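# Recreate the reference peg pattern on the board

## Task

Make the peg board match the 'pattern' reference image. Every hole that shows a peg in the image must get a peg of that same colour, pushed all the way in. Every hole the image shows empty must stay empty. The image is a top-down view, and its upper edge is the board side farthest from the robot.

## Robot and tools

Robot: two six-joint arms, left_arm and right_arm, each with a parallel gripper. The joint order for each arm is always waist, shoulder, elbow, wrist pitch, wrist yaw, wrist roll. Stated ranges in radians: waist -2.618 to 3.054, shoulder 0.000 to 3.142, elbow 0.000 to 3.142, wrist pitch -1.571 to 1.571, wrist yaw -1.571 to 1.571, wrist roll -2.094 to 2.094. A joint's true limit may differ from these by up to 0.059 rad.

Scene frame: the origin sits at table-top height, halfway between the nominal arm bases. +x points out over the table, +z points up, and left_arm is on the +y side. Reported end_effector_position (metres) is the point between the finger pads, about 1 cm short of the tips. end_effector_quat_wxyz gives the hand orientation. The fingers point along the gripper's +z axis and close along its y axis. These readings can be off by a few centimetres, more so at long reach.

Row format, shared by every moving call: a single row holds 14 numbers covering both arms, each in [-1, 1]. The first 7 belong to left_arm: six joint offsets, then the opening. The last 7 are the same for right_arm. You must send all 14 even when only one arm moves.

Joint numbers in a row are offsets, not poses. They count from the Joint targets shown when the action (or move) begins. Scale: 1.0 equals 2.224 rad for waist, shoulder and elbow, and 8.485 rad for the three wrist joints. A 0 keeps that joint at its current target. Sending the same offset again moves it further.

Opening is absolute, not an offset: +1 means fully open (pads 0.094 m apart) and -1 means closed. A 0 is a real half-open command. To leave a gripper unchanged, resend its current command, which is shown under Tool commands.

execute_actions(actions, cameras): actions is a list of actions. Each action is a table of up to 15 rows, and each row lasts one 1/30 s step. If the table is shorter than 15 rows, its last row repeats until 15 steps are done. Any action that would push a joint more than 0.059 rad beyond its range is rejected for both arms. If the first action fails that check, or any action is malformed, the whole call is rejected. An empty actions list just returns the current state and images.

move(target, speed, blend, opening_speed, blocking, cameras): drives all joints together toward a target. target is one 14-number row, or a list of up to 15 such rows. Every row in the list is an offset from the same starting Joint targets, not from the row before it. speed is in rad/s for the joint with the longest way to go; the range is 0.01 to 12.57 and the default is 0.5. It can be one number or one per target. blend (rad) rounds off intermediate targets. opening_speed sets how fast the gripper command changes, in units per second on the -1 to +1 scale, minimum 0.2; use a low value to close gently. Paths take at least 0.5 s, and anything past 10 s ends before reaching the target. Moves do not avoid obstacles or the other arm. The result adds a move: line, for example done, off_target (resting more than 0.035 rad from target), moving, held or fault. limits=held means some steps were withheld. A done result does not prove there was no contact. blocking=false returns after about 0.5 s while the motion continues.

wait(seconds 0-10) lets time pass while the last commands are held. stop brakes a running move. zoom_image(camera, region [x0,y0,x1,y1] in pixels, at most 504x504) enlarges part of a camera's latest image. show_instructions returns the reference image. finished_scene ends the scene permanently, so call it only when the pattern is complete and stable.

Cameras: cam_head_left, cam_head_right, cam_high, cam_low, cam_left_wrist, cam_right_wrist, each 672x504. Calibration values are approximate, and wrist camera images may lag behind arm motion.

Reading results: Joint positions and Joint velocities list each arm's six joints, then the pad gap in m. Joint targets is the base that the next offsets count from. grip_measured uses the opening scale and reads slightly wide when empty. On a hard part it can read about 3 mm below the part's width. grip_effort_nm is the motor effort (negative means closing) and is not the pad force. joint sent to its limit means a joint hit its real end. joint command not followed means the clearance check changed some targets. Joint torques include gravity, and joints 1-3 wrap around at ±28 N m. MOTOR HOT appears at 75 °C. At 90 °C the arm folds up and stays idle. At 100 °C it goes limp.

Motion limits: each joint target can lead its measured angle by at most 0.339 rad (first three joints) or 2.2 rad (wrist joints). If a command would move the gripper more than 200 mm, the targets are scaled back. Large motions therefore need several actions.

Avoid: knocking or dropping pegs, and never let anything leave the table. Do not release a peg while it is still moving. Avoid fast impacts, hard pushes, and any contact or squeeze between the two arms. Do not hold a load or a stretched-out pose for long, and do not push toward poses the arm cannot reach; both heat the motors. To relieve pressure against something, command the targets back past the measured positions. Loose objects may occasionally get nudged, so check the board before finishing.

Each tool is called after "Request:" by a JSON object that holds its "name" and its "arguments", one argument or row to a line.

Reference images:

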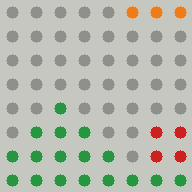

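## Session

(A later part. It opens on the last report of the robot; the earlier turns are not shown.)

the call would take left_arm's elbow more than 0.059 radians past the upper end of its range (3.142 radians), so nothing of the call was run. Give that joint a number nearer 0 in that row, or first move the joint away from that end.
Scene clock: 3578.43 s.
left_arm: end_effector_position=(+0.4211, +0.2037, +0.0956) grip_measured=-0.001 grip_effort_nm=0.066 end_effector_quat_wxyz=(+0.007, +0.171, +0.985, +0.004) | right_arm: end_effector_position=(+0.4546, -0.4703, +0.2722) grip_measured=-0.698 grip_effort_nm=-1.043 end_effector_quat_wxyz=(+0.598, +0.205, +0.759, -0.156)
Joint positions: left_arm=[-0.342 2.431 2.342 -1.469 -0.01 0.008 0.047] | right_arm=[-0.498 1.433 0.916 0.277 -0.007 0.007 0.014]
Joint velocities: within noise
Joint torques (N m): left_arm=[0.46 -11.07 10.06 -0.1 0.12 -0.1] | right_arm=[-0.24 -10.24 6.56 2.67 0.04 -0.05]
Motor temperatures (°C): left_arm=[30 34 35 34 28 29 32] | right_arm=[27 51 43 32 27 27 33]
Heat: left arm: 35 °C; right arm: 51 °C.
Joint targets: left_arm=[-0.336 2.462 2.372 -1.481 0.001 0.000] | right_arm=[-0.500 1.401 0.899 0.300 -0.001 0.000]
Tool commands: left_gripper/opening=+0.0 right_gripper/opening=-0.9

Good that it was refused. Correct displacements now.

Request:
{"name": "move", "arguments": {
  "target": [
    [-0.0015,0.0058,-0.0863,0.0232,0,0,0,0,0.2963,-0.1659,0.1154,0,0,-0.9],
    [-0.0015,0.0058,-0.0863,0.0232,0,0,-0.9,0,0.3521,-0.1659,0.13,0,0,-0.9],
    [-0.0015,-0.0953,-0.0665,-0.0081,0,0,-0.9,0,0.3521,-0.1659,0.13,0,0,-0.9],
    [-0.0015,-0.0953,-0.0665,-0.0081,0,0,-0.9,0,0.3521,-0.1659,0.13,0,0,-0.3]
  ],
  "speed": [0.6,0.2,0.4,0.3],
  "cameras": ["cam_left_wrist","cam_right_wrist"]
}}

Scene clock: 3591.30 s.
left_arm: end_effector_position=(+0.3812, +0.2176, +0.1282) grip_measured=-0.697 grip_effort_nm=-1.048 end_effector_quat_wxyz=(-0.019, +0.171, +0.985, +0.008) | right_arm: end_effector_position=(+0.4438, -0.4640, +0.0496) grip_measured=-0.303 grip_effort_nm=0.110 end_effector_quat_wxyz=(+0.597, +0.205, +0.760, -0.156)
Joint positions: left_arm=[-0.342 2.278 2.204 -1.537 -0.01 0.008 0.014] | right_arm=[-0.498 2.167 0.538 1.388 -0.007 0.006 0.033]
Joint velocities: within noise
Joint torques (N m): left_arm=[0.17 -15.2 8.87 -0.24 0.08 -0.13] | right_arm=[-0.25 -8.18 2.5 2.59 0.04 -0.05]
Motor temperatures (°C): left_arm=[30 36 36 33 28 29 32] | right_arm=[27 49 41 35 27 27 34]
Heat: left arm: 36 °C; right arm: 49 °C.
Joint targets: left_arm=[-0.339 2.250 2.224 -1.549 0.001 0.000] | right_arm=[-0.500 2.184 0.530 1.403 -0.001 0.000]
move: done
camera_calibration:
cam_left_wrist: T_world_to_cam=[[-0.309015, -0.950669, -0.0271635, 0.324671], [-0.841136, 0.259859, 0.474303, 0.251349], [-0.443846, 0.169415, -0.879943, 0.339248], [0, 0, 0, 1]] pos_world=[0.462321, 0.185866, 0.188122]
cam_right_wrist: T_world_to_cam=[[-0.507564, -0.861388, 0.0197216, -0.178744], [-0.585493, 0.328022, -0.74135, 0.491711], [0.632121, -0.387829, -0.670829, -0.330567], [0, 0, 0, 1]] pos_world=[0.406127, -0.443464, 0.146301]
Images, in order (width x height): cam_left_wrist 672x504, cam_right_wrist 672x504.

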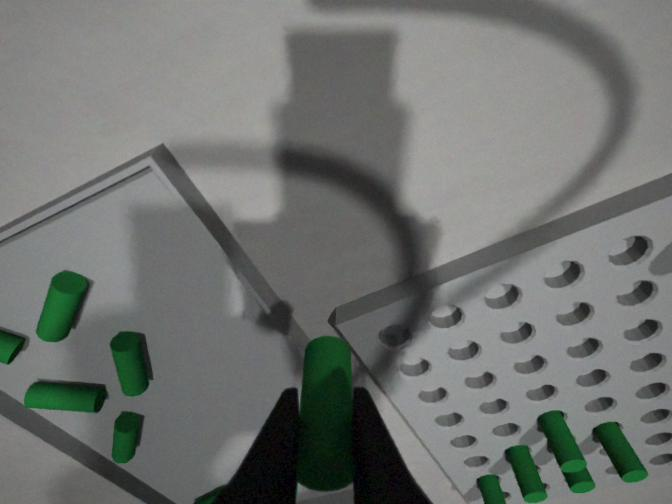

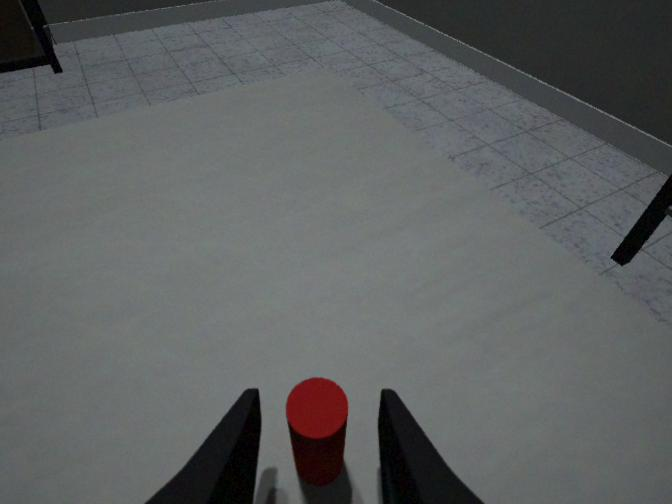

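Request:
{"name": "move", "arguments": {
  "target": [
    [-0.0724,-0.2698,-0.3031,0.0093,0,0,-0.9,0,0,0,0,0,0,-0.3],
    [-0.2801,-0.3031,-0.4155,0.0299,0,-0.0405,-0.9,0,0,0,0,0,0,0],
    [-0.2801,-0.3031,-0.4762,0.0451,0,-0.0405,-0.9,0,-0.2626,0.0764,-0.077,0,0,0],
    [-0.2801,-0.2702,-0.5391,0.0704,0,-0.0405,-0.9,0.0036,0.1156,0.7765,-0.329,0,0,0]
  ],
  "speed": [0.7,0.6,0.6,0.8],
  "cameras": ["cam_left_wrist","cam_right_wrist"]
}}

Request:
{"name": "zoom_image", "arguments": {
  "camera": "cam_left_wrist",
  "region": [230, 220, 430, 420]
}}

Scene clock: 3614.00 s.
left_arm: end_effector_position=(+0.1324, +0.1341, +0.0608) grip_measured=-0.697 grip_effort_nm=-1.043 end_effector_quat_wxyz=(+0.001, +0.306, +0.952, +0.000) | right_arm: end_effector_position=(+0.4551, -0.4706, +0.0746) grip_measured=-0.002 grip_effort_nm=0.115 end_effector_quat_wxyz=(-0.002, +0.263, +0.965, +0.004)
Joint positions: left_arm=[-0.963 1.634 1.037 -0.973 -0.001 -0.335 0.014] | right_arm=[-0.498 2.421 2.221 -1.377 -0.007 0.006 0.047]
Joint velocities: within noise
Joint torques (N m): left_arm=[-0.02 -5.31 5.67 0.2 0.05 -0.13] | right_arm=[0.5 -13.64 10.32 0.59 0.04 -0.04]
Motor temperatures (°C): left_arm=[30 38 36 33 28 29 33] | right_arm=[27 49 41 35 27 27 33]
Heat: left arm: 38 °C; right arm: 49 °C.
Joint targets: left_arm=[-0.962 1.649 1.025 -0.952 0.001 -0.343] | right_arm=[-0.492 2.441 2.258 -1.388 -0.001 0.000]
move: off_target (right_arm); right_arm: the elbow is farthest, 0.037 rad from its target
camera_calibration:
cam_left_wrist: T_world_to_cam=[[-0.557947, -0.829709, -0.016714, 0.182637], [-0.750049, 0.495555, 0.438008, 0.0542448], [-0.355136, 0.256921, -0.898816, 0.161271], [0, 0, 0, 1]] pos_world=[0.199861, 0.0832203, 0.124246]
cam_right_wrist: T_world_to_cam=[[-0.486905, -0.873397, 0.0100827, -0.193469], [-0.763686, 0.431289, 0.480389, 0.557567], [-0.423919, 0.226204, -0.876997, 0.461498], [0, 0, 0, 1]] pos_world=[0.527243, -0.513841, 0.138834]
Images, in order (width x height): cam_left_wrist 672x504, cam_right_wrist 672x504.

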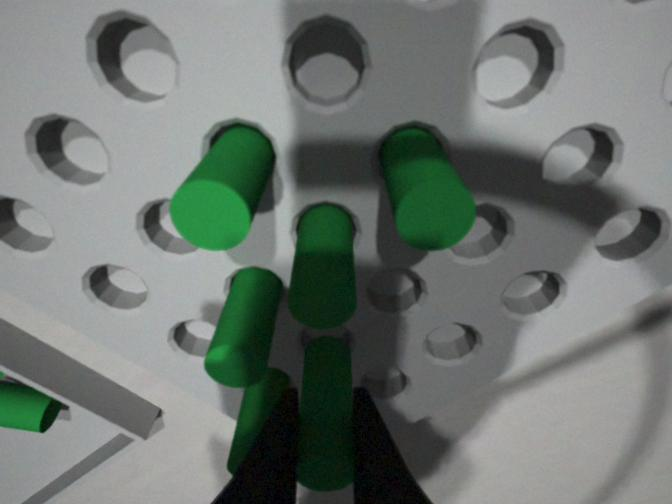

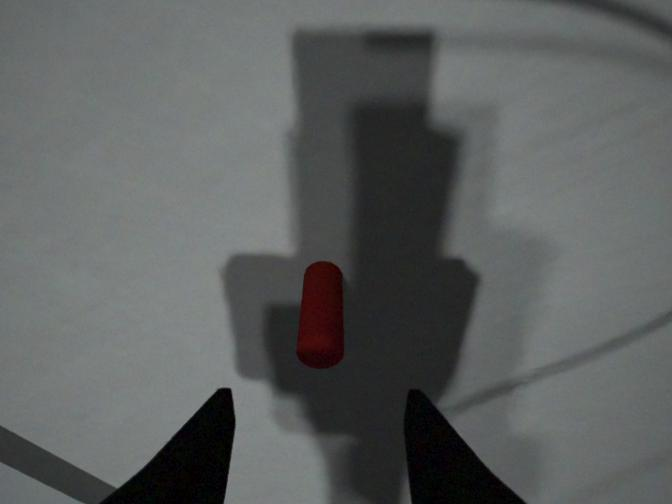

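Scaled by 2.520 from the camera's 672x504 image, which has a finer 960x720 frame.

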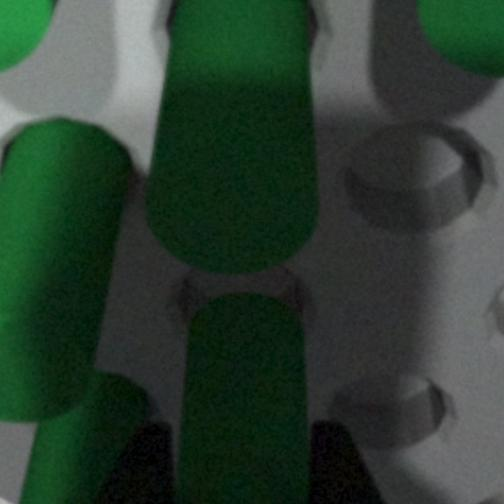

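Request:
{"name": "move", "arguments": {
  "target": [
    [0,0.0100,-0.0197,0.0078,0,0,-0.9,0,0.0013,-0.0764,0.0169,0,0,0],
    [0,0.0100,-0.0197,0.0078,0,0,-0.9,0,0.0013,-0.0764,0.0169,0,0,-0.9],
    [0,0.0100,-0.0197,0.0078,0,0,-0.9,0,-0.0994,-0.0665,-0.008,0,0,-0.9]
  ],
  "speed": [0.15,0.3,0.4],
  "cameras": ["cam_left_wrist","cam_right_wrist"]
}}

Scene clock: 3629.03 s.
left_arm: end_effector_position=(+0.1323, +0.1343, +0.0470) grip_measured=-0.697 grip_effort_nm=-1.043 end_effector_quat_wxyz=(+0.001, +0.306, +0.952, +0.000) | right_arm: end_effector_position=(+0.4228, -0.4518, +0.1200) grip_measured=-0.714 grip_effort_nm=-1.048 end_effector_quat_wxyz=(-0.009, +0.263, +0.965, +0.006)
Joint positions: left_arm=[-0.963 1.652 0.998 -0.914 -0.001 -0.335 0.014] | right_arm=[-0.498 2.247 2.101 -1.445 -0.007 0.006 0.013]
Joint velocities: within noise
Joint torques (N m): left_arm=[0.1 -5.08 5.09 0.27 -0.01 -0.1] | right_arm=[0.55 -16.68 7.38 0.55 0.04 -0.04]
Motor temperatures (°C): left_arm=[30 35 36 33 28 29 33] | right_arm=[27 52 43 33 27 27 33]
Heat: left arm: 36 °C; right arm: 52 °C.
Joint targets: left_arm=[-0.962 1.671 0.981 -0.886 0.001 -0.344] | right_arm=[-0.492 2.220 2.110 -1.456 -0.001 0.000]
move: done
camera_calibration:
cam_left_wrist: T_world_to_cam=[[-0.557631, -0.829929, -0.0162881, 0.182508], [-0.750524, 0.495702, 0.437027, 0.0602153], [-0.354628, 0.255925, -0.899301, 0.148879], [0, 0, 0, 1]] pos_world=[0.199762, 0.0835183, 0.110544]
cam_right_wrist: T_world_to_cam=[[-0.48644, -0.873659, 0.00984076, -0.1935], [-0.758235, 0.427716, 0.492076, 0.497676], [-0.434116, 0.231904, -0.870496, 0.489462], [0, 0, 0, 1]] pos_world=[0.495712, -0.495425, 0.183085]
Images, in order (width x height): cam_left_wrist 672x504, cam_right_wrist 672x504.

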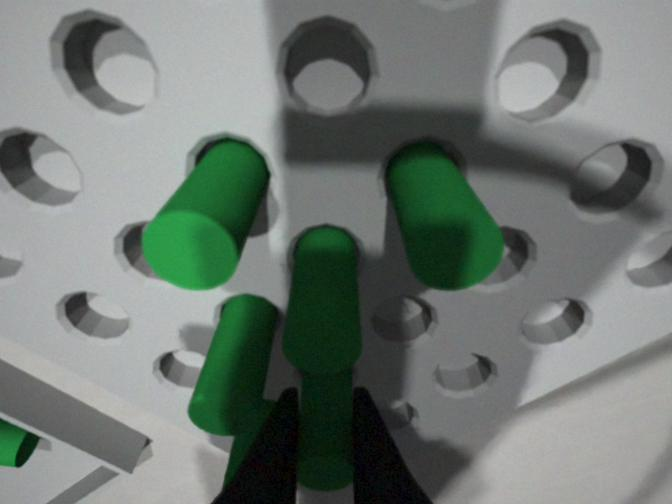

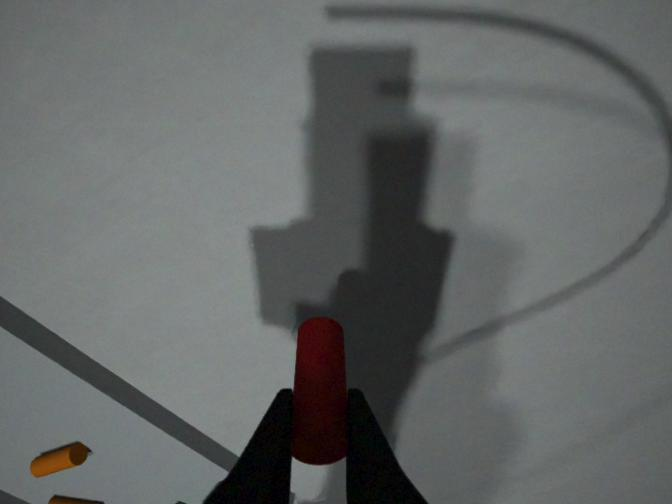

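Request:
{"name": "move", "arguments": {
  "target": [
    [0,0.0014,-0.0025,0.001,0,0,-0.9,0,0,0,0,0,0,-0.9],
    [0,0.0014,-0.0025,0.001,0,0,-0.5,0.0863,-0.2788,-0.2743,-0.0016,0,0,-0.9],
    [0,-0.0315,0.063,-0.0247,0,0,-0.5,0.0863,-0.2788,-0.2743,-0.0016,0,0,-0.9],
    [0,-0.09,0.13,-0.055,0,0,-0.5,0.4,-0.3,-0.33,0.008,0,0.007,-0.9],
    [0.4326,-0.2567,-0.0364,-0.0134,0,0.0405,-0.5,0.723,-0.3242,-0.4685,0.0367,0.0001,0.014,-0.9],
    [0.4326,-0.2567,-0.0364,-0.0134,0,0.0405,-0.2,0.723,-0.2855,-0.5342,0.064,0.0001,0.014,-0.9]
  ],
  "speed": [0.3,0.7,0.4,0.8,0.9,0.4],
  "blend": [0,0,0.02,0.05,0,0],
  "cameras": ["cam_left_wrist","cam_right_wrist","cam_high"]
}}

Request:
{"name": "zoom_image", "arguments": {
  "camera": "cam_right_wrist",
  "region": [230, 220, 430, 420]
}}

Scene clock: 3664.63 s.
left_arm: end_effector_position=(+0.2148, +0.3576, +0.1460) grip_measured=-0.202 grip_effort_nm=0.061 end_effector_quat_wxyz=(+0.171, -0.005, +0.985, -0.002) | right_arm: end_effector_position=(+0.1668, -0.0122, +0.0544) grip_measured=-0.714 grip_effort_nm=-1.048 end_effector_quat_wxyz=(+0.000, -0.466, +0.885, +0.001)
Joint positions: left_arm=[-0.005 1.12 0.913 -1.021 0.001 -0.01 0.038] | right_arm=[1.112 1.579 0.932 -0.923 -0.002 0.112 0.013]
Joint velocities: within noise
Joint torques (N m): left_arm=[0.44 -4.44 6.5 0.86 0 0.11] | right_arm=[0.42 -6.04 5.22 0.85 0 0.08]
Motor temperatures (°C): left_arm=[30 33 35 33 28 29 33] | right_arm=[27 52 41 31 27 27 34]
Heat: left arm: 35 °C; right arm: 52 °C.
Joint targets: left_arm=[0.000 1.100 0.900 -1.000 0.000 0.000] | right_arm=[1.116 1.585 0.921 -0.913 0.000 0.119]
move: done
camera_calibration:
cam_left_wrist: T_world_to_cam=[[0.0441009, -0.999027, -0.0000517843, 0.344289], [-0.992814, -0.0438324, 0.111352, 0.260722], [-0.111246, -0.00485933, -0.993781, 0.264866], [0, 0, 0, 1]] pos_world=[0.273131, 0.356669, 0.234205]
cam_right_wrist: T_world_to_cam=[[0.838522, -0.544659, 0.0150835, -0.150625], [-0.485526, -0.734348, 0.474339, 0.0890839], [-0.247277, -0.405067, -0.880213, 0.180851], [0, 0, 0, 1]] pos_world=[0.214275, 0.0566362, 0.119203]
Images, in order (width x height): cam_high 672x504, cam_left_wrist 672x504, cam_right_wrist 672x504.

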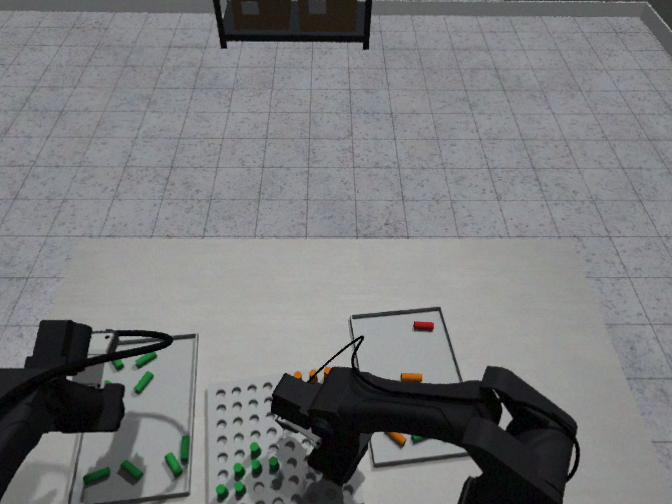

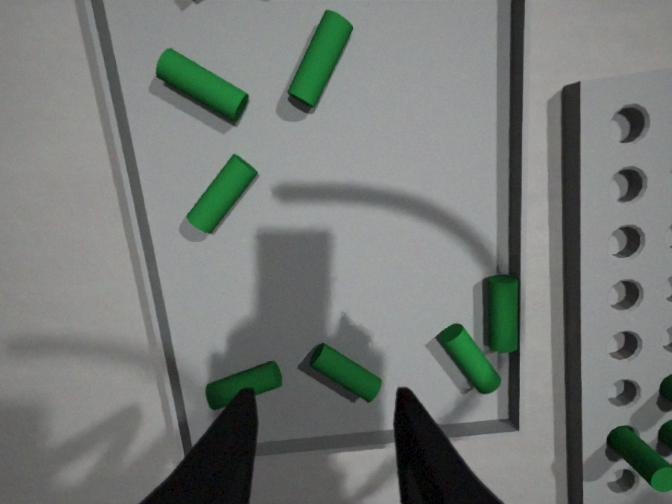

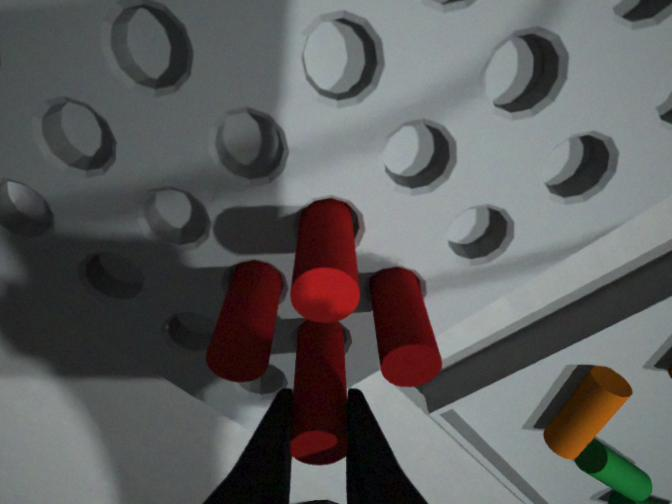

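Scaled by 2.520 from the camera's 672x504 image, which has a finer 960x720 frame.

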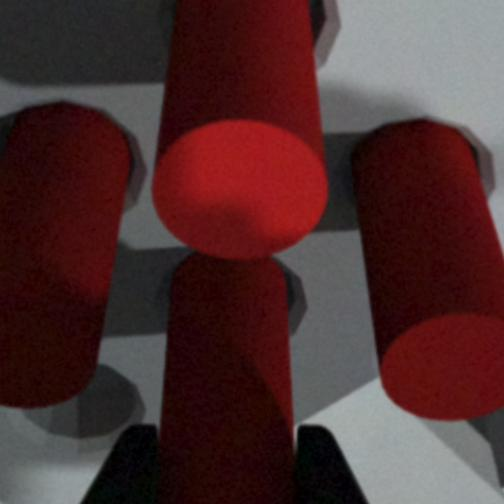

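Request:
{"name": "move", "arguments": {
  "target": [
    [0,0,0,0,0,0,-0.2,0,-0.0065,0.0105,-0.0025,0,0,-0.9],
    [0.0378,0.3741,0.2136,-0.027,-0.0176,0.0702,-0.2,0,0.0072,-0.0214,0.0074,0,0,-0.9]
  ],
  "speed": [0.2,0.6],
  "cameras": ["cam_left_wrist","cam_right_wrist"]
}}

Scene clock: 3687.50 s.
left_arm: end_effector_position=(+0.2673, +0.4078, +0.0596) grip_measured=-0.201 grip_effort_nm=0.061 end_effector_quat_wxyz=(-0.123, +0.251, +0.960, +0.032) | right_arm: end_effector_position=(+0.1667, -0.0123, +0.0529) grip_measured=-0.714 grip_effort_nm=-1.043 end_effector_quat_wxyz=(+0.002, -0.466, +0.885, +0.003)
Joint positions: left_arm=[0.079 1.917 1.348 -1.213 -0.141 0.583 0.038] | right_arm=[1.112 1.574 0.921 -0.91 -0.002 0.113 0.013]
Joint velocities: within noise
Joint torques (N m): left_arm=[0.47 -7.75 8.92 -0.61 -0.18 0.15] | right_arm=[0.4 -4.04 1.83 1.46 0 0.07]
Motor temperatures (°C): left_arm=[30 33 36 33 28 29 33] | right_arm=[27 48 41 31 27 27 34]
Heat: left arm: 36 °C; right arm: 48 °C.
Joint targets: left_arm=[0.084 1.932 1.375 -1.229 -0.149 0.596] | right_arm=[1.116 1.601 0.874 -0.850 0.000 0.119]
move: off_target (right_arm); right_arm: the wrist pitch is farthest, 0.060 rad from its target
camera_calibration:
cam_left_wrist: T_world_to_cam=[[-0.468052, -0.883419, -0.0223101, 0.483171], [-0.677633, 0.342589, 0.650727, 0.0506248], [-0.567221, 0.319692, -0.758984, 0.160515], [0, 0, 0, 1]] pos_world=[0.351502, 0.358184, 0.0996652]
cam_right_wrist: T_world_to_cam=[[0.838037, -0.545422, 0.0144297, -0.150485], [-0.487619, -0.736834, 0.468298, 0.0904239], [-0.244788, -0.399488, -0.883453, 0.179242], [0, 0, 0, 1]] pos_world=[0.214081, 0.0561544, 0.118178]
Images, in order (width x height): cam_left_wrist 672x504, cam_right_wrist 672x504.

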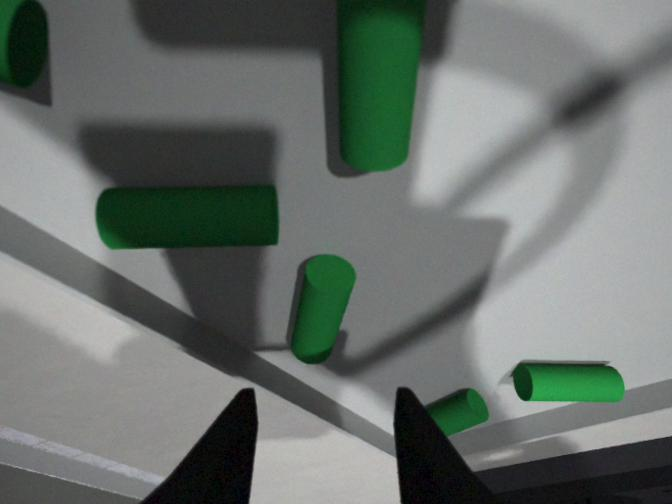

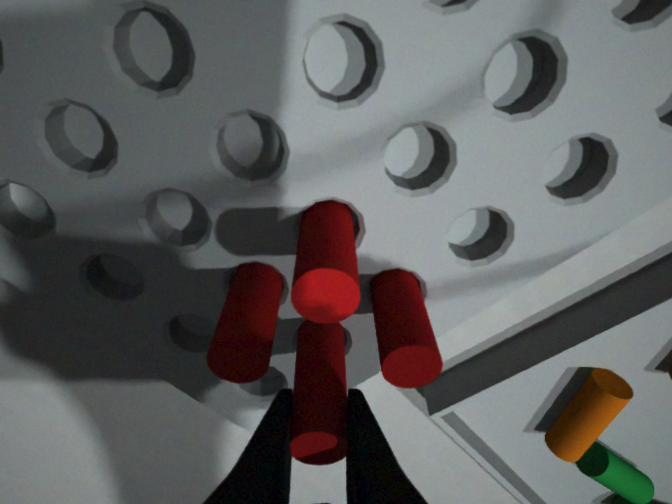

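Request:
{"name": "move", "arguments": {
  "target": [
    [-0.0198,-0.0342,-0.0396,0.0067,-0.0022,0.0100,-0.2,0,-0.0191,0.0281,-0.0125,0,0,-0.9],
    [-0.0198,-0.0342,-0.0396,0.0067,-0.0022,0.0100,-0.2,0,-0.0119,0.016,-0.0074,0,0,-0.9]
  ],
  "speed": 0.3,
  "cameras": ["cam_left_wrist","cam_right_wrist"]
}}

Request:
{"name": "zoom_image", "arguments": {
  "camera": "cam_right_wrist",
  "region": [230, 220, 430, 420]
}}

Scene clock: 3729.43 s.
left_arm: end_effector_position=(+0.2604, +0.3999, +0.0565) grip_measured=-0.201 grip_effort_nm=0.061 end_effector_quat_wxyz=(-0.126, +0.310, +0.942, +0.038) | right_arm: end_effector_position=(+0.1658, -0.0141, +0.0540) grip_measured=-0.714 grip_effort_nm=-1.048 end_effector_quat_wxyz=(+0.000, -0.466, +0.885, +0.001)
Joint positions: left_arm=[0.043 1.891 1.298 -1.189 -0.16 0.667 0.038] | right_arm=[1.112 1.57 0.922 -0.92 -0.002 0.113 0.013]
Joint velocities: within noise
Joint torques (N m): left_arm=[-0.21 -12.03 5.34 -0.28 -0.17 0.13] | right_arm=[0.42 -6.11 5.04 0.82 0.01 0.07]
Motor temperatures (°C): left_arm=[30 36 35 32 28 29 32] | right_arm=[27 47 39 32 27 27 34]
Heat: left arm: 36 °C; right arm: 47 °C.
Joint targets: left_arm=[0.040 1.856 1.287 -1.172 -0.167 0.681] | right_arm=[1.116 1.574 0.909 -0.913 0.000 0.119]
move: done
camera_calibration:
cam_left_wrist: T_world_to_cam=[[-0.572377, -0.819835, -0.0159378, 0.474231], [-0.622892, 0.422074, 0.65868, 0.0041916], [-0.533282, 0.386941, -0.752254, 0.120693], [0, 0, 0, 1]] pos_world=[0.338413, 0.340321, 0.095589]
cam_right_wrist: T_world_to_cam=[[0.838106, -0.545301, 0.0149975, -0.150734], [-0.486338, -0.734464, 0.473326, 0.0875771], [-0.24709, -0.403992, -0.880759, 0.179494], [0, 0, 0, 1]] pos_world=[0.213274, 0.054641, 0.118899]
Images, in order (width x height): cam_left_wrist 672x504, cam_right_wrist 672x504.

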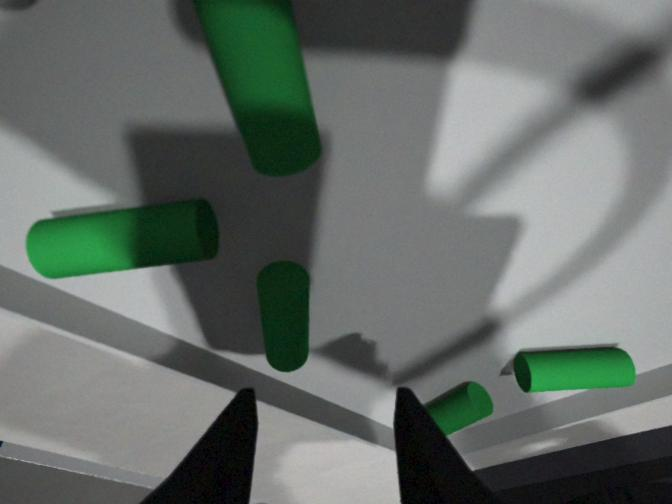

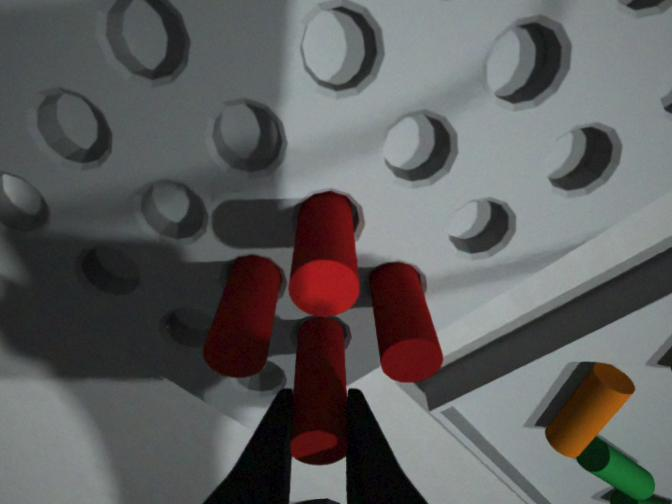

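Scaled by 2.520 from the camera's 672x504 image, which has a finer 960x720 frame.

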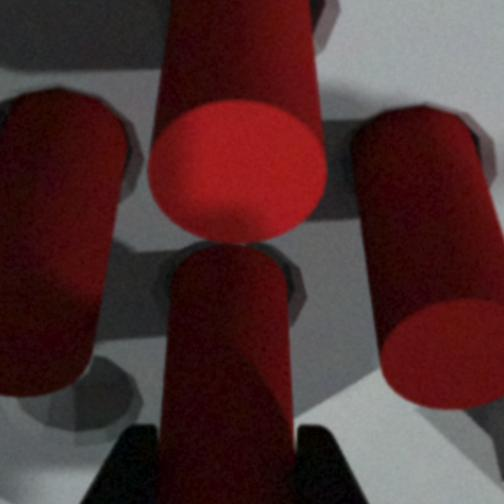

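Request:
{"name": "move", "arguments": {
  "target": [
    [0,0.0688,0,0.0130,0,0,-0.2,0,-0.0123,0.0071,-0.005,0,0,-0.9],
    [0,0.0688,0,0.0130,0,0,-0.9,0,-0.0123,0.0071,-0.005,0,0,-0.9],
    [0,-0.0436,0,-0.0116,0,0,-0.9,0,-0.0051,-0.0051,0,0,0,-0.9],
    [-0.1772,-0.205,-0.174,0.1735,0.0197,-0.0803,-0.9,0,-0.0051,-0.0051,0,0,0,-0.9]
  ],
  "speed": [0.3,0.3,0.4,0.8],
  "cameras": ["cam_left_wrist","cam_right_wrist"]
}}

Request:
{"name": "zoom_image", "arguments": {
  "camera": "cam_right_wrist",
  "region": [230, 220, 430, 420]
}}

Scene clock: 3749.07 s.
left_arm: end_effector_position=(+0.4151, +0.2015, +0.2697) grip_measured=-0.695 grip_effort_nm=-1.057 end_effector_quat_wxyz=(+0.612, +0.135, +0.773, -0.098) | right_arm: end_effector_position=(+0.1650, -0.0157, +0.0520) grip_measured=-0.714 grip_effort_nm=-1.053 end_effector_quat_wxyz=(-0.001, -0.466, +0.885, +0.001)
Joint positions: left_arm=[-0.352 1.429 0.917 0.277 -0.014 0.01 0.014] | right_arm=[1.112 1.57 0.913 -0.915 -0.002 0.113 0.013]
Joint velocities: within noise
Joint torques (N m): left_arm=[-0.2 -9.01 7.24 2 0.12 -0.14] | right_arm=[0.42 -7.16 4.79 0.75 0 0.07]
Motor temperatures (°C): left_arm=[30 36 35 32 28 29 33] | right_arm=[27 48 39 31 27 27 34]
Heat: left arm: 36 °C; right arm: 48 °C.
Joint targets: left_arm=[-0.354 1.400 0.899 0.300 0.000 -0.001] | right_arm=[1.116 1.563 0.898 -0.913 0.000 0.119]
move: done
camera_calibration:
cam_left_wrist: T_world_to_cam=[[-0.307042, -0.951615, 0.012463, 0.312317], [-0.608491, 0.186229, -0.7714, 0.471104], [0.731754, -0.244435, -0.636229, 0.011197], [0, 0, 0, 1]] pos_world=[0.374364, 0.212209, 0.366641]
cam_right_wrist: T_world_to_cam=[[0.838123, -0.545265, 0.0153443, -0.150867], [-0.485599, -0.733006, 0.476335, 0.0868188], [-0.248482, -0.406679, -0.87913, 0.176938], [0, 0, 0, 1]] pos_world=[0.21257, 0.0533331, 0.116511]
Images, in order (width x height): cam_left_wrist 672x504, cam_right_wrist 672x504.

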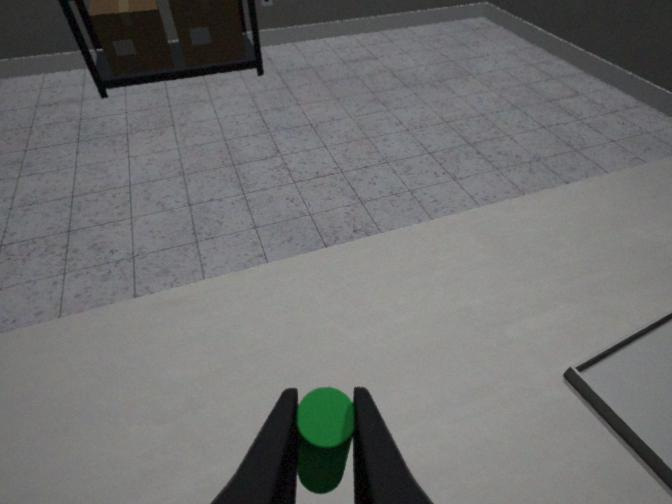

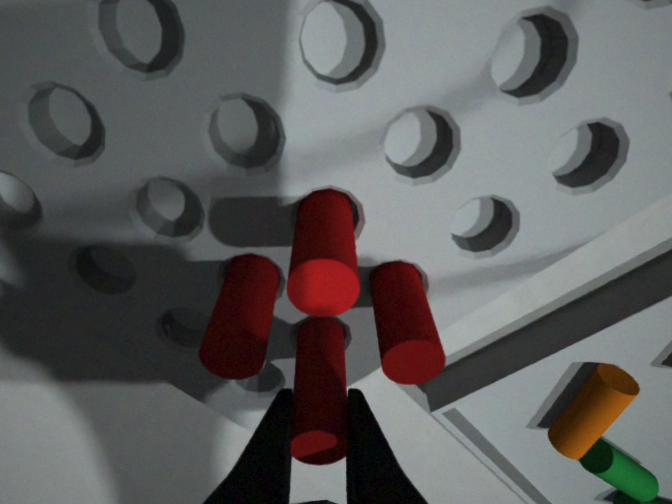

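Scaled by 2.520 from the camera's 672x504 image, which has a finer 960x720 frame.

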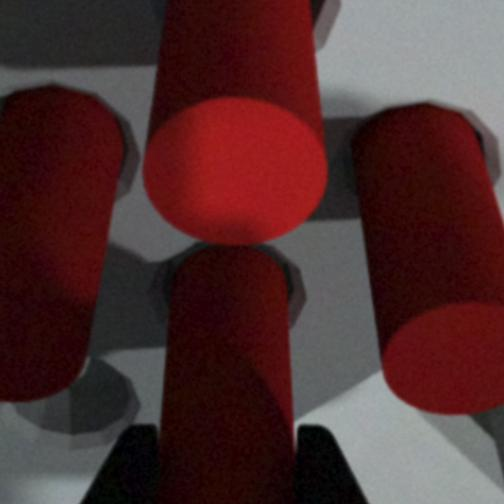

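Request:
{"name": "move", "arguments": {
  "target": [
    [0,0.2788,-0.1659,0.1049,0,0,-0.9,0,0.0086,-0.0146,0.0061,0,0,-0.9],
    [0,0.3147,-0.1659,0.1143,0,0,-0.9,0,0.0086,-0.0146,0.0061,0,0,-0.9],
    [0,0.3147,-0.1659,0.1143,0,0,-0.3,0,0.0086,-0.0146,0.0061,0,0,-0.9]
  ],
  "speed": [0.6,0.2,0.3],
  "cameras": ["cam_left_wrist","cam_right_wrist"]
}}

Request:
{"name": "zoom_image", "arguments": {
  "camera": "cam_right_wrist",
  "region": [230, 220, 430, 420]
}}

Scene clock: 3762.33 s.
left_arm: end_effector_position=(+0.4052, +0.2049, +0.0574) grip_measured=-0.301 grip_effort_nm=0.056 end_effector_quat_wxyz=(+0.601, +0.137, +0.782, -0.097) | right_arm: end_effector_position=(+0.1649, -0.0157, +0.0447) grip_measured=-0.714 grip_effort_nm=-1.048 end_effector_quat_wxyz=(+0.004, -0.466, +0.885, +0.004)
Joint positions: left_arm=[-0.352 2.079 0.543 1.274 -0.013 0.01 0.033] | right_arm=[1.112 1.57 0.881 -0.87 -0.002 0.113 0.013]
Joint velocities: within noise
Joint torques (N m): left_arm=[-0.25 -6.58 2.97 1.71 0.12 -0.17] | right_arm=[0.43 -5.3 4.64 0.86 -0.01 0.07]
Motor temperatures (°C): left_arm=[30 36 35 36 28 29 33] | right_arm=[27 48 39 31 27 27 34]
Heat: left arm: 36 °C; right arm: 48 °C.
Joint targets: left_arm=[-0.354 2.100 0.531 1.270 0.000 -0.001] | right_arm=[1.116 1.582 0.865 -0.861 0.000 0.119]
move: done
camera_calibration:
cam_left_wrist: T_world_to_cam=[[-0.307678, -0.951413, 0.0121593, 0.315355], [-0.628113, 0.193493, -0.75368, 0.30617], [0.714708, -0.239528, -0.657129, -0.108813], [0, 0, 0, 1]] pos_world=[0.367107, 0.214727, 0.155415]
cam_right_wrist: T_world_to_cam=[[0.838057, -0.5454, 0.0141136, -0.15077], [-0.488491, -0.738589, 0.46461, 0.0910783], [-0.242974, -0.396264, -0.885403, 0.170149], [0, 0, 0, 1]] pos_world=[0.212186, 0.0524638, 0.110463]
Images, in order (width x height): cam_left_wrist 672x504, cam_right_wrist 672x504.

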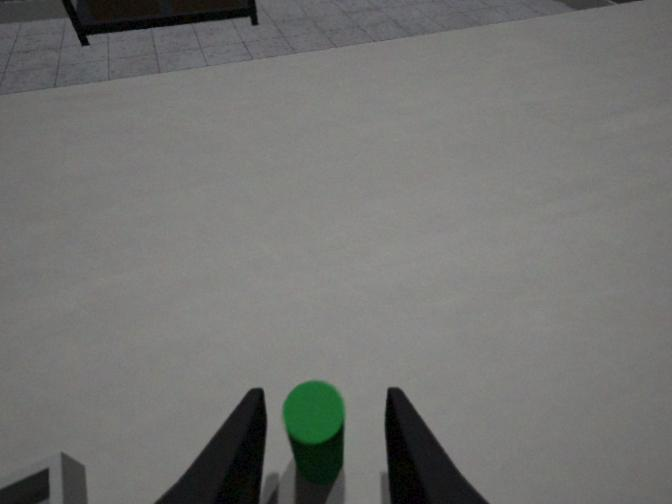

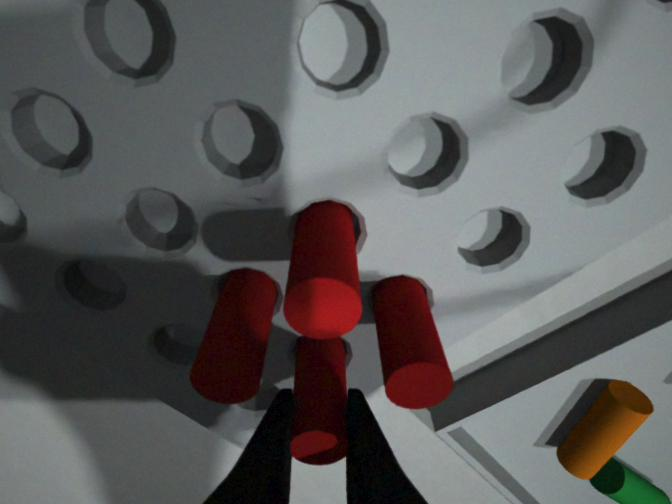

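Scaled by 2.520 from the camera's 672x504 image, which has a finer 960x720 frame.

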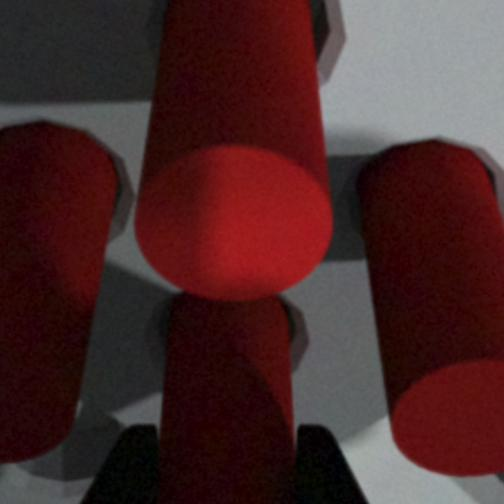

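Request:
{"name": "move", "arguments": {
  "target": [
    [0,0,0,0,0,0,-0.3,0,0.0040,-0.0068,0.0029,0,0,-0.9],
    [0,0,0,0,0,0,0,0,0.0040,-0.0068,0.0029,0,0,-0.9]
  ],
  "speed": [0.06,0.3],
  "cameras": ["cam_right_wrist"]
}}

Scene clock: 3770.13 s.
left_arm: end_effector_position=(+0.4052, +0.2049, +0.0574) grip_measured=-0.001 grip_effort_nm=0.066 end_effector_quat_wxyz=(+0.601, +0.137, +0.782, -0.097) | right_arm: end_effector_position=(+0.1650, -0.0155, +0.0441) grip_measured=-0.714 grip_effort_nm=-1.053 end_effector_quat_wxyz=(+0.005, -0.466, +0.885, +0.005)
Joint positions: left_arm=[-0.352 2.079 0.543 1.274 -0.013 0.01 0.047] | right_arm=[1.112 1.57 0.879 -0.865 -0.002 0.113 0.013]
Joint velocities: within noise
Joint torques (N m): left_arm=[-0.25 -6.61 3.11 1.72 0.1 -0.14] | right_arm=[0.42 -4.45 3.49 1.1 0 0.06]
Motor temperatures (°C): left_arm=[30 35 35 36 28 29 33] | right_arm=[27 48 39 31 27 27 34]
Heat: left arm: 36 °C; right arm: 48 °C.
Joint targets: left_arm=[-0.354 2.100 0.531 1.270 0.000 -0.001] | right_arm=[1.116 1.591 0.850 -0.837 0.000 0.119]
move: done
camera_calibration:
cam_right_wrist: T_world_to_cam=[[0.838056, -0.545406, 0.0139358, -0.150687], [-0.488892, -0.739389, 0.462913, 0.0917059], [-0.242172, -0.39476, -0.886294, 0.169591], [0, 0, 0, 1]] pos_world=[0.212189, 0.0525683, 0.109956]
Images, in order (width x height): cam_right_wrist 672x504.

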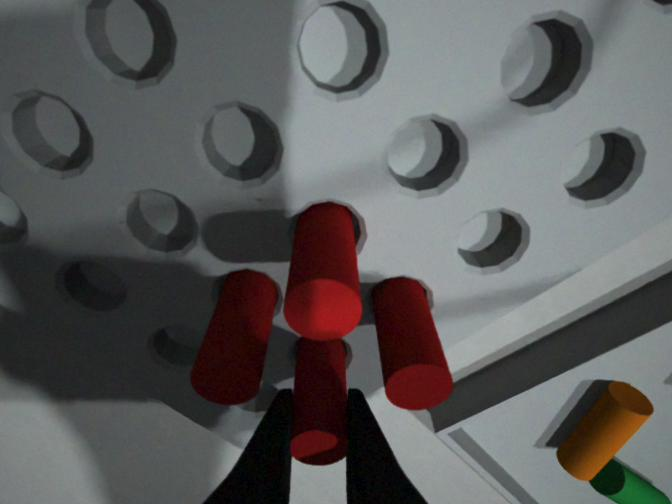

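Request:
{"name": "move", "arguments": {
  "target": [
    [0,-0.2248,0.0759,-0.0671,0,0,0,0,0.0050,-0.0085,0.0036,0,0,-0.9],
    [0.0076,0.1628,0.8273,-0.3242,0,0,0,0,0.0050,-0.0085,0.0036,0,0,-0.9]
  ],
  "speed": [0.5,0.9],
  "cameras": ["cam_left_wrist","cam_right_wrist"]
}}

Scene clock: 3782.67 s.
left_arm: end_effector_position=(+0.4211, +0.2033, +0.0950) grip_measured=-0.001 grip_effort_nm=0.071 end_effector_quat_wxyz=(+0.007, +0.171, +0.985, +0.005) | right_arm: end_effector_position=(+0.1652, -0.0152, +0.0436) grip_measured=-0.714 grip_effort_nm=-1.048 end_effector_quat_wxyz=(+0.006, -0.466, +0.885, +0.005)
Joint positions: left_arm=[-0.343 2.432 2.34 -1.468 -0.011 0.008 0.047] | right_arm=[1.112 1.57 0.876 -0.861 -0.002 0.113 0.013]
Joint velocities: within noise
Joint torques (N m): left_arm=[0.62 -11.28 10 -0.13 0.08 -0.1] | right_arm=[0.42 -3.43 1.96 1.4 0.01 0.07]
Motor temperatures (°C): left_arm=[30 35 35 36 28 29 32] | right_arm=[27 47 39 31 27 27 34]
Heat: left arm: 36 °C; right arm: 47 °C.
Joint targets: left_arm=[-0.337 2.462 2.371 -1.481 0.000 -0.001] | right_arm=[1.116 1.602 0.832 -0.806 0.000 0.119]
move: off_target (right_arm); right_arm: the wrist pitch is farthest, 0.054 rad from its target
camera_calibration:
cam_left_wrist: T_world_to_cam=[[-0.308786, -0.950743, -0.0271973, 0.322397], [-0.862952, 0.268019, 0.428345, 0.316227], [-0.399957, 0.155737, -0.903206, 0.316662], [0, 0, 0, 1]] pos_world=[0.499091, 0.172446, 0.159325]
cam_right_wrist: T_world_to_cam=[[0.838019, -0.545469, 0.0137013, -0.150675], [-0.489395, -0.740293, 0.460933, 0.0923482], [-0.241281, -0.392976, -0.887329, 0.169215], [0, 0, 0, 1]] pos_world=[0.212291, 0.0526737, 0.109647]
Images, in order (width x height): cam_left_wrist 672x504, cam_right_wrist 672x504.

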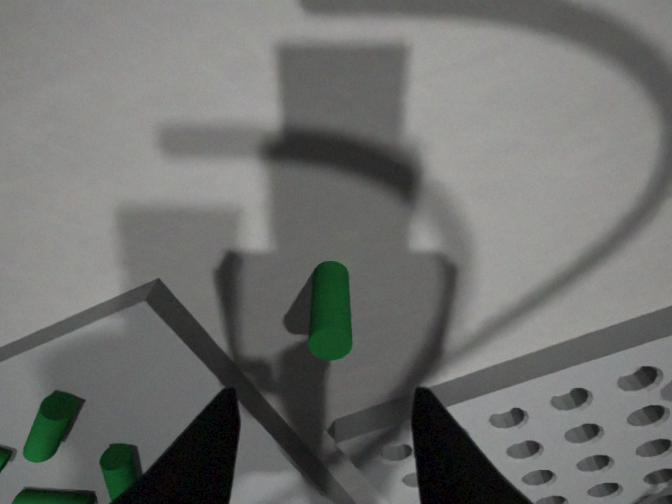

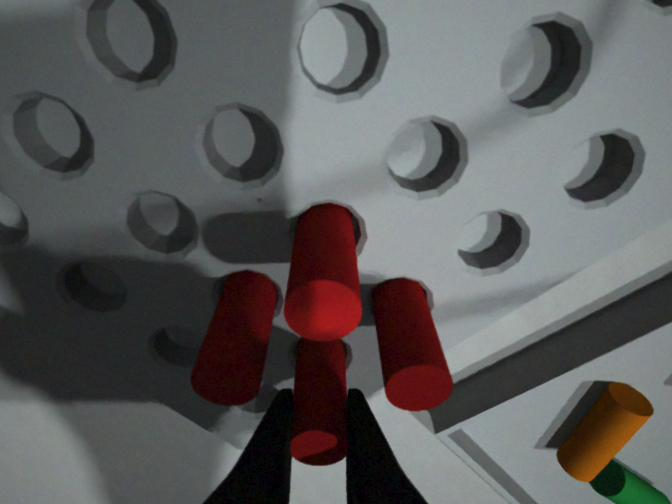

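Request:
{"name": "move", "arguments": {
  "target": [
    [-0.0018,0.0058,-0.0863,0.0232,0,0,0,0,0,0,0,0,0,-0.9],
    [-0.0018,0.0058,-0.0863,0.0232,0,0,-0.9,0,0,0,0,0,0,-0.5],
    [-0.0018,-0.0953,-0.0665,-0.0081,0,0,-0.9,0,-0.039,0.076,-0.032,0,0,-0.5],
    [-0.0018,-0.0953,-0.0665,-0.0081,0,0,-0.9,0,-0.09,0.15,-0.07,0,0,-0.5],
    [-0.0018,-0.0953,-0.0665,-0.0081,0,0,-0.9,-0.5018,-0.2257,0.0306,-0.0229,0,-0.014,-0.2]
  ],
  "speed": [0.3,0.3,0.4,0.5,0.9],
  "cameras": ["cam_left_wrist","cam_right_wrist","cam_high"]
}}

Request:
{"name": "zoom_image", "arguments": {
  "camera": "cam_high",
  "region": [200, 360, 370, 504]
}}

Scene clock: 3802.37 s.
left_arm: end_effector_position=(+0.3808, +0.2174, +0.1277) grip_measured=-0.899 grip_effort_nm=-0.105 end_effector_quat_wxyz=(-0.020, +0.171, +0.985, +0.009) | right_arm: end_effector_position=(+0.2917, -0.2412, +0.1516) grip_measured=-0.203 grip_effort_nm=0.115 end_effector_quat_wxyz=(+0.175, +0.014, +0.984, -0.001)
Joint positions: left_arm=[-0.343 2.278 2.203 -1.538 -0.011 0.007 0.005] | right_arm=[0.006 1.121 0.914 -1.013 -0.002 0.006 0.037]
Joint velocities: within noise
Joint torques (N m): left_arm=[0.17 -15.12 8.9 -0.25 0.08 -0.11] | right_arm=[-0.62 -4.74 5.93 1.53 0 -0.04]
Motor temperatures (°C): left_arm=[30 38 36 34 28 29 32] | right_arm=[27 46 39 31 27 27 34]
Heat: left arm: 38 °C; right arm: 46 °C.
Joint targets: left_arm=[-0.341 2.250 2.223 -1.550 0.000 -0.001] | right_arm=[0.000 1.100 0.899 -1.001 0.000 0.000]
move: done; target 2's new numbers were sent with right_arm's wrist pitch 0.055 rad from that target
camera_calibration:
cam_left_wrist: T_world_to_cam=[[-0.309437, -0.950506, -0.0280537, 0.324513], [-0.840155, 0.259455, 0.476259, 0.250783], [-0.445409, 0.170942, -0.878857, 0.338804], [0, 0, 0, 1]] pos_world=[0.462018, 0.185469, 0.187427]
cam_right_wrist: T_world_to_cam=[[-0.0111716, -0.999721, 0.0208179, -0.244356], [-0.989691, 0.0140275, 0.14253, 0.313409], [-0.142783, -0.019011, -0.989571, 0.2837], [0, 0, 0, 1]] pos_world=[0.347956, -0.243291, 0.241158]
Images, in order (width x height): cam_high 672x504, cam_left_wrist 672x504, cam_right_wrist 672x504.

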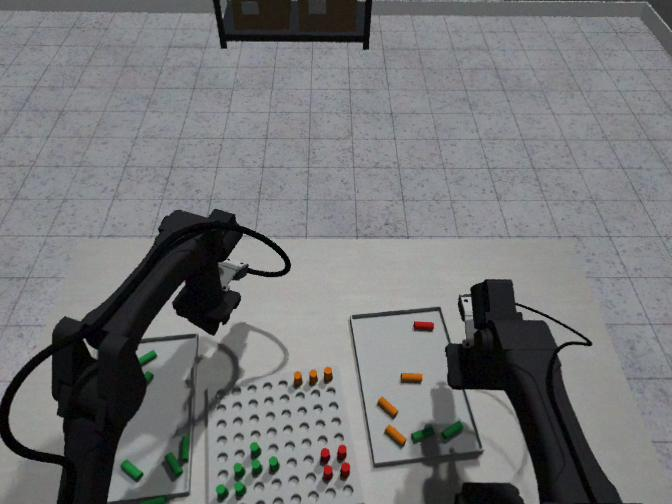

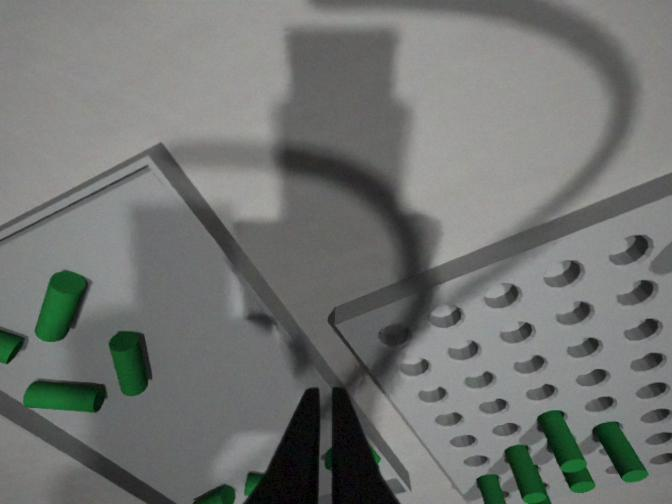

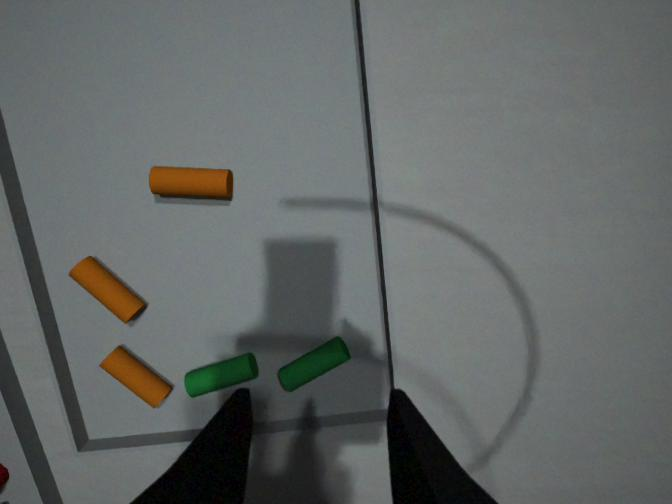

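Scaled by 2.965 from the camera's 672x504 image, which has a finer 960x720 frame.

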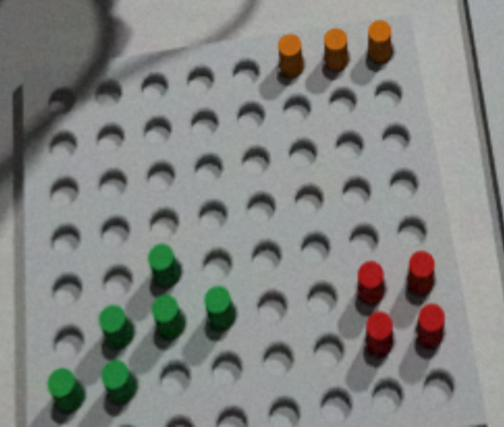

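Request:
{"name": "move", "arguments": {
  "target": [0.1533,-0.5171,-0.5949,0.0648,0,0,-0.2,0,0,0,0,0,0,-0.2],
  "speed": 0.9,
  "cameras": ["cam_left_wrist","cam_high"]
}}

Request:
{"name": "zoom_image", "arguments": {
  "camera": "cam_high",
  "region": [60, 260, 310, 504]
}}

Scene clock: 3816.20 s.
left_arm: end_effector_position=(+0.2143, +0.3590, +0.1460) grip_measured=-0.202 grip_effort_nm=0.061 end_effector_quat_wxyz=(+0.171, +0.003, +0.985, +0.005) | right_arm: end_effector_position=(+0.2918, -0.2412, +0.1516) grip_measured=-0.203 grip_effort_nm=0.115 end_effector_quat_wxyz=(+0.175, +0.014, +0.984, -0.001)
Joint positions: left_arm=[-0.006 1.117 0.912 -1.021 -0.008 0.007 0.038] | right_arm=[0.006 1.121 0.914 -1.012 -0.002 0.006 0.037]
Joint velocities: within noise
Joint torques (N m): left_arm=[0.47 -4.18 6.67 0.84 0.09 -0.12] | right_arm=[-0.64 -4.75 5.91 1.52 0 -0.04]
Motor temperatures (°C): left_arm=[30 39 36 33 28 29 32] | right_arm=[27 46 40 31 27 27 33]
Heat: left arm: 39 °C; right arm: 46 °C.
Joint targets: left_arm=[0.000 1.100 0.900 -1.000 0.000 -0.001] | right_arm=[0.000 1.100 0.899 -1.000 0.000 0.000]
move: done
camera_calibration:
cam_left_wrist: T_world_to_cam=[[0.0303934, -0.99943, -0.0146688, 0.350964], [-0.993331, -0.0318343, 0.110816, 0.256101], [-0.11122, 0.0112029, -0.993733, 0.258957], [0, 0, 0, 1]] pos_world=[0.272528, 0.356016, 0.234102]
Images, in order (width x height): cam_high 672x504, cam_left_wrist 672x504.

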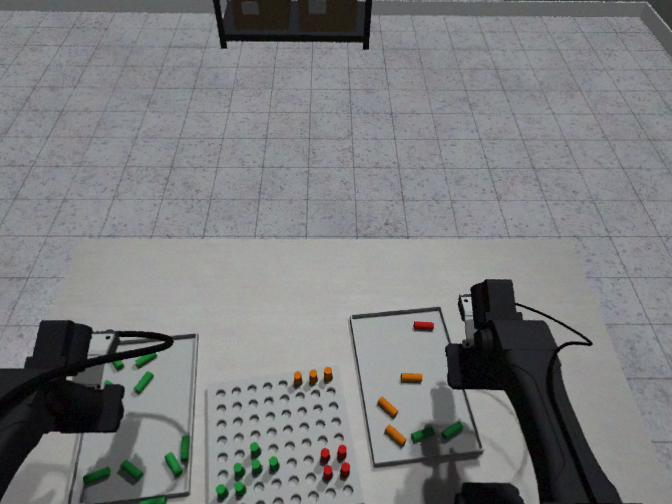

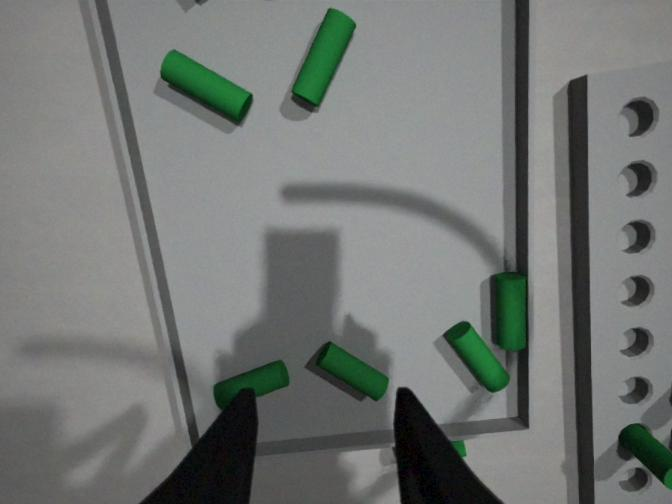

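Scaled by 2.016 from the camera's 672x504 image, which has a finer 960x720 frame.

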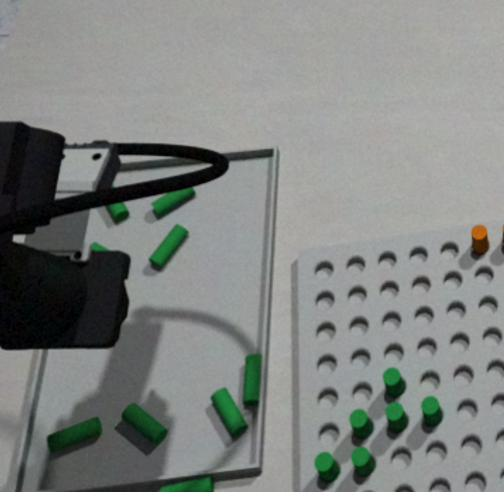

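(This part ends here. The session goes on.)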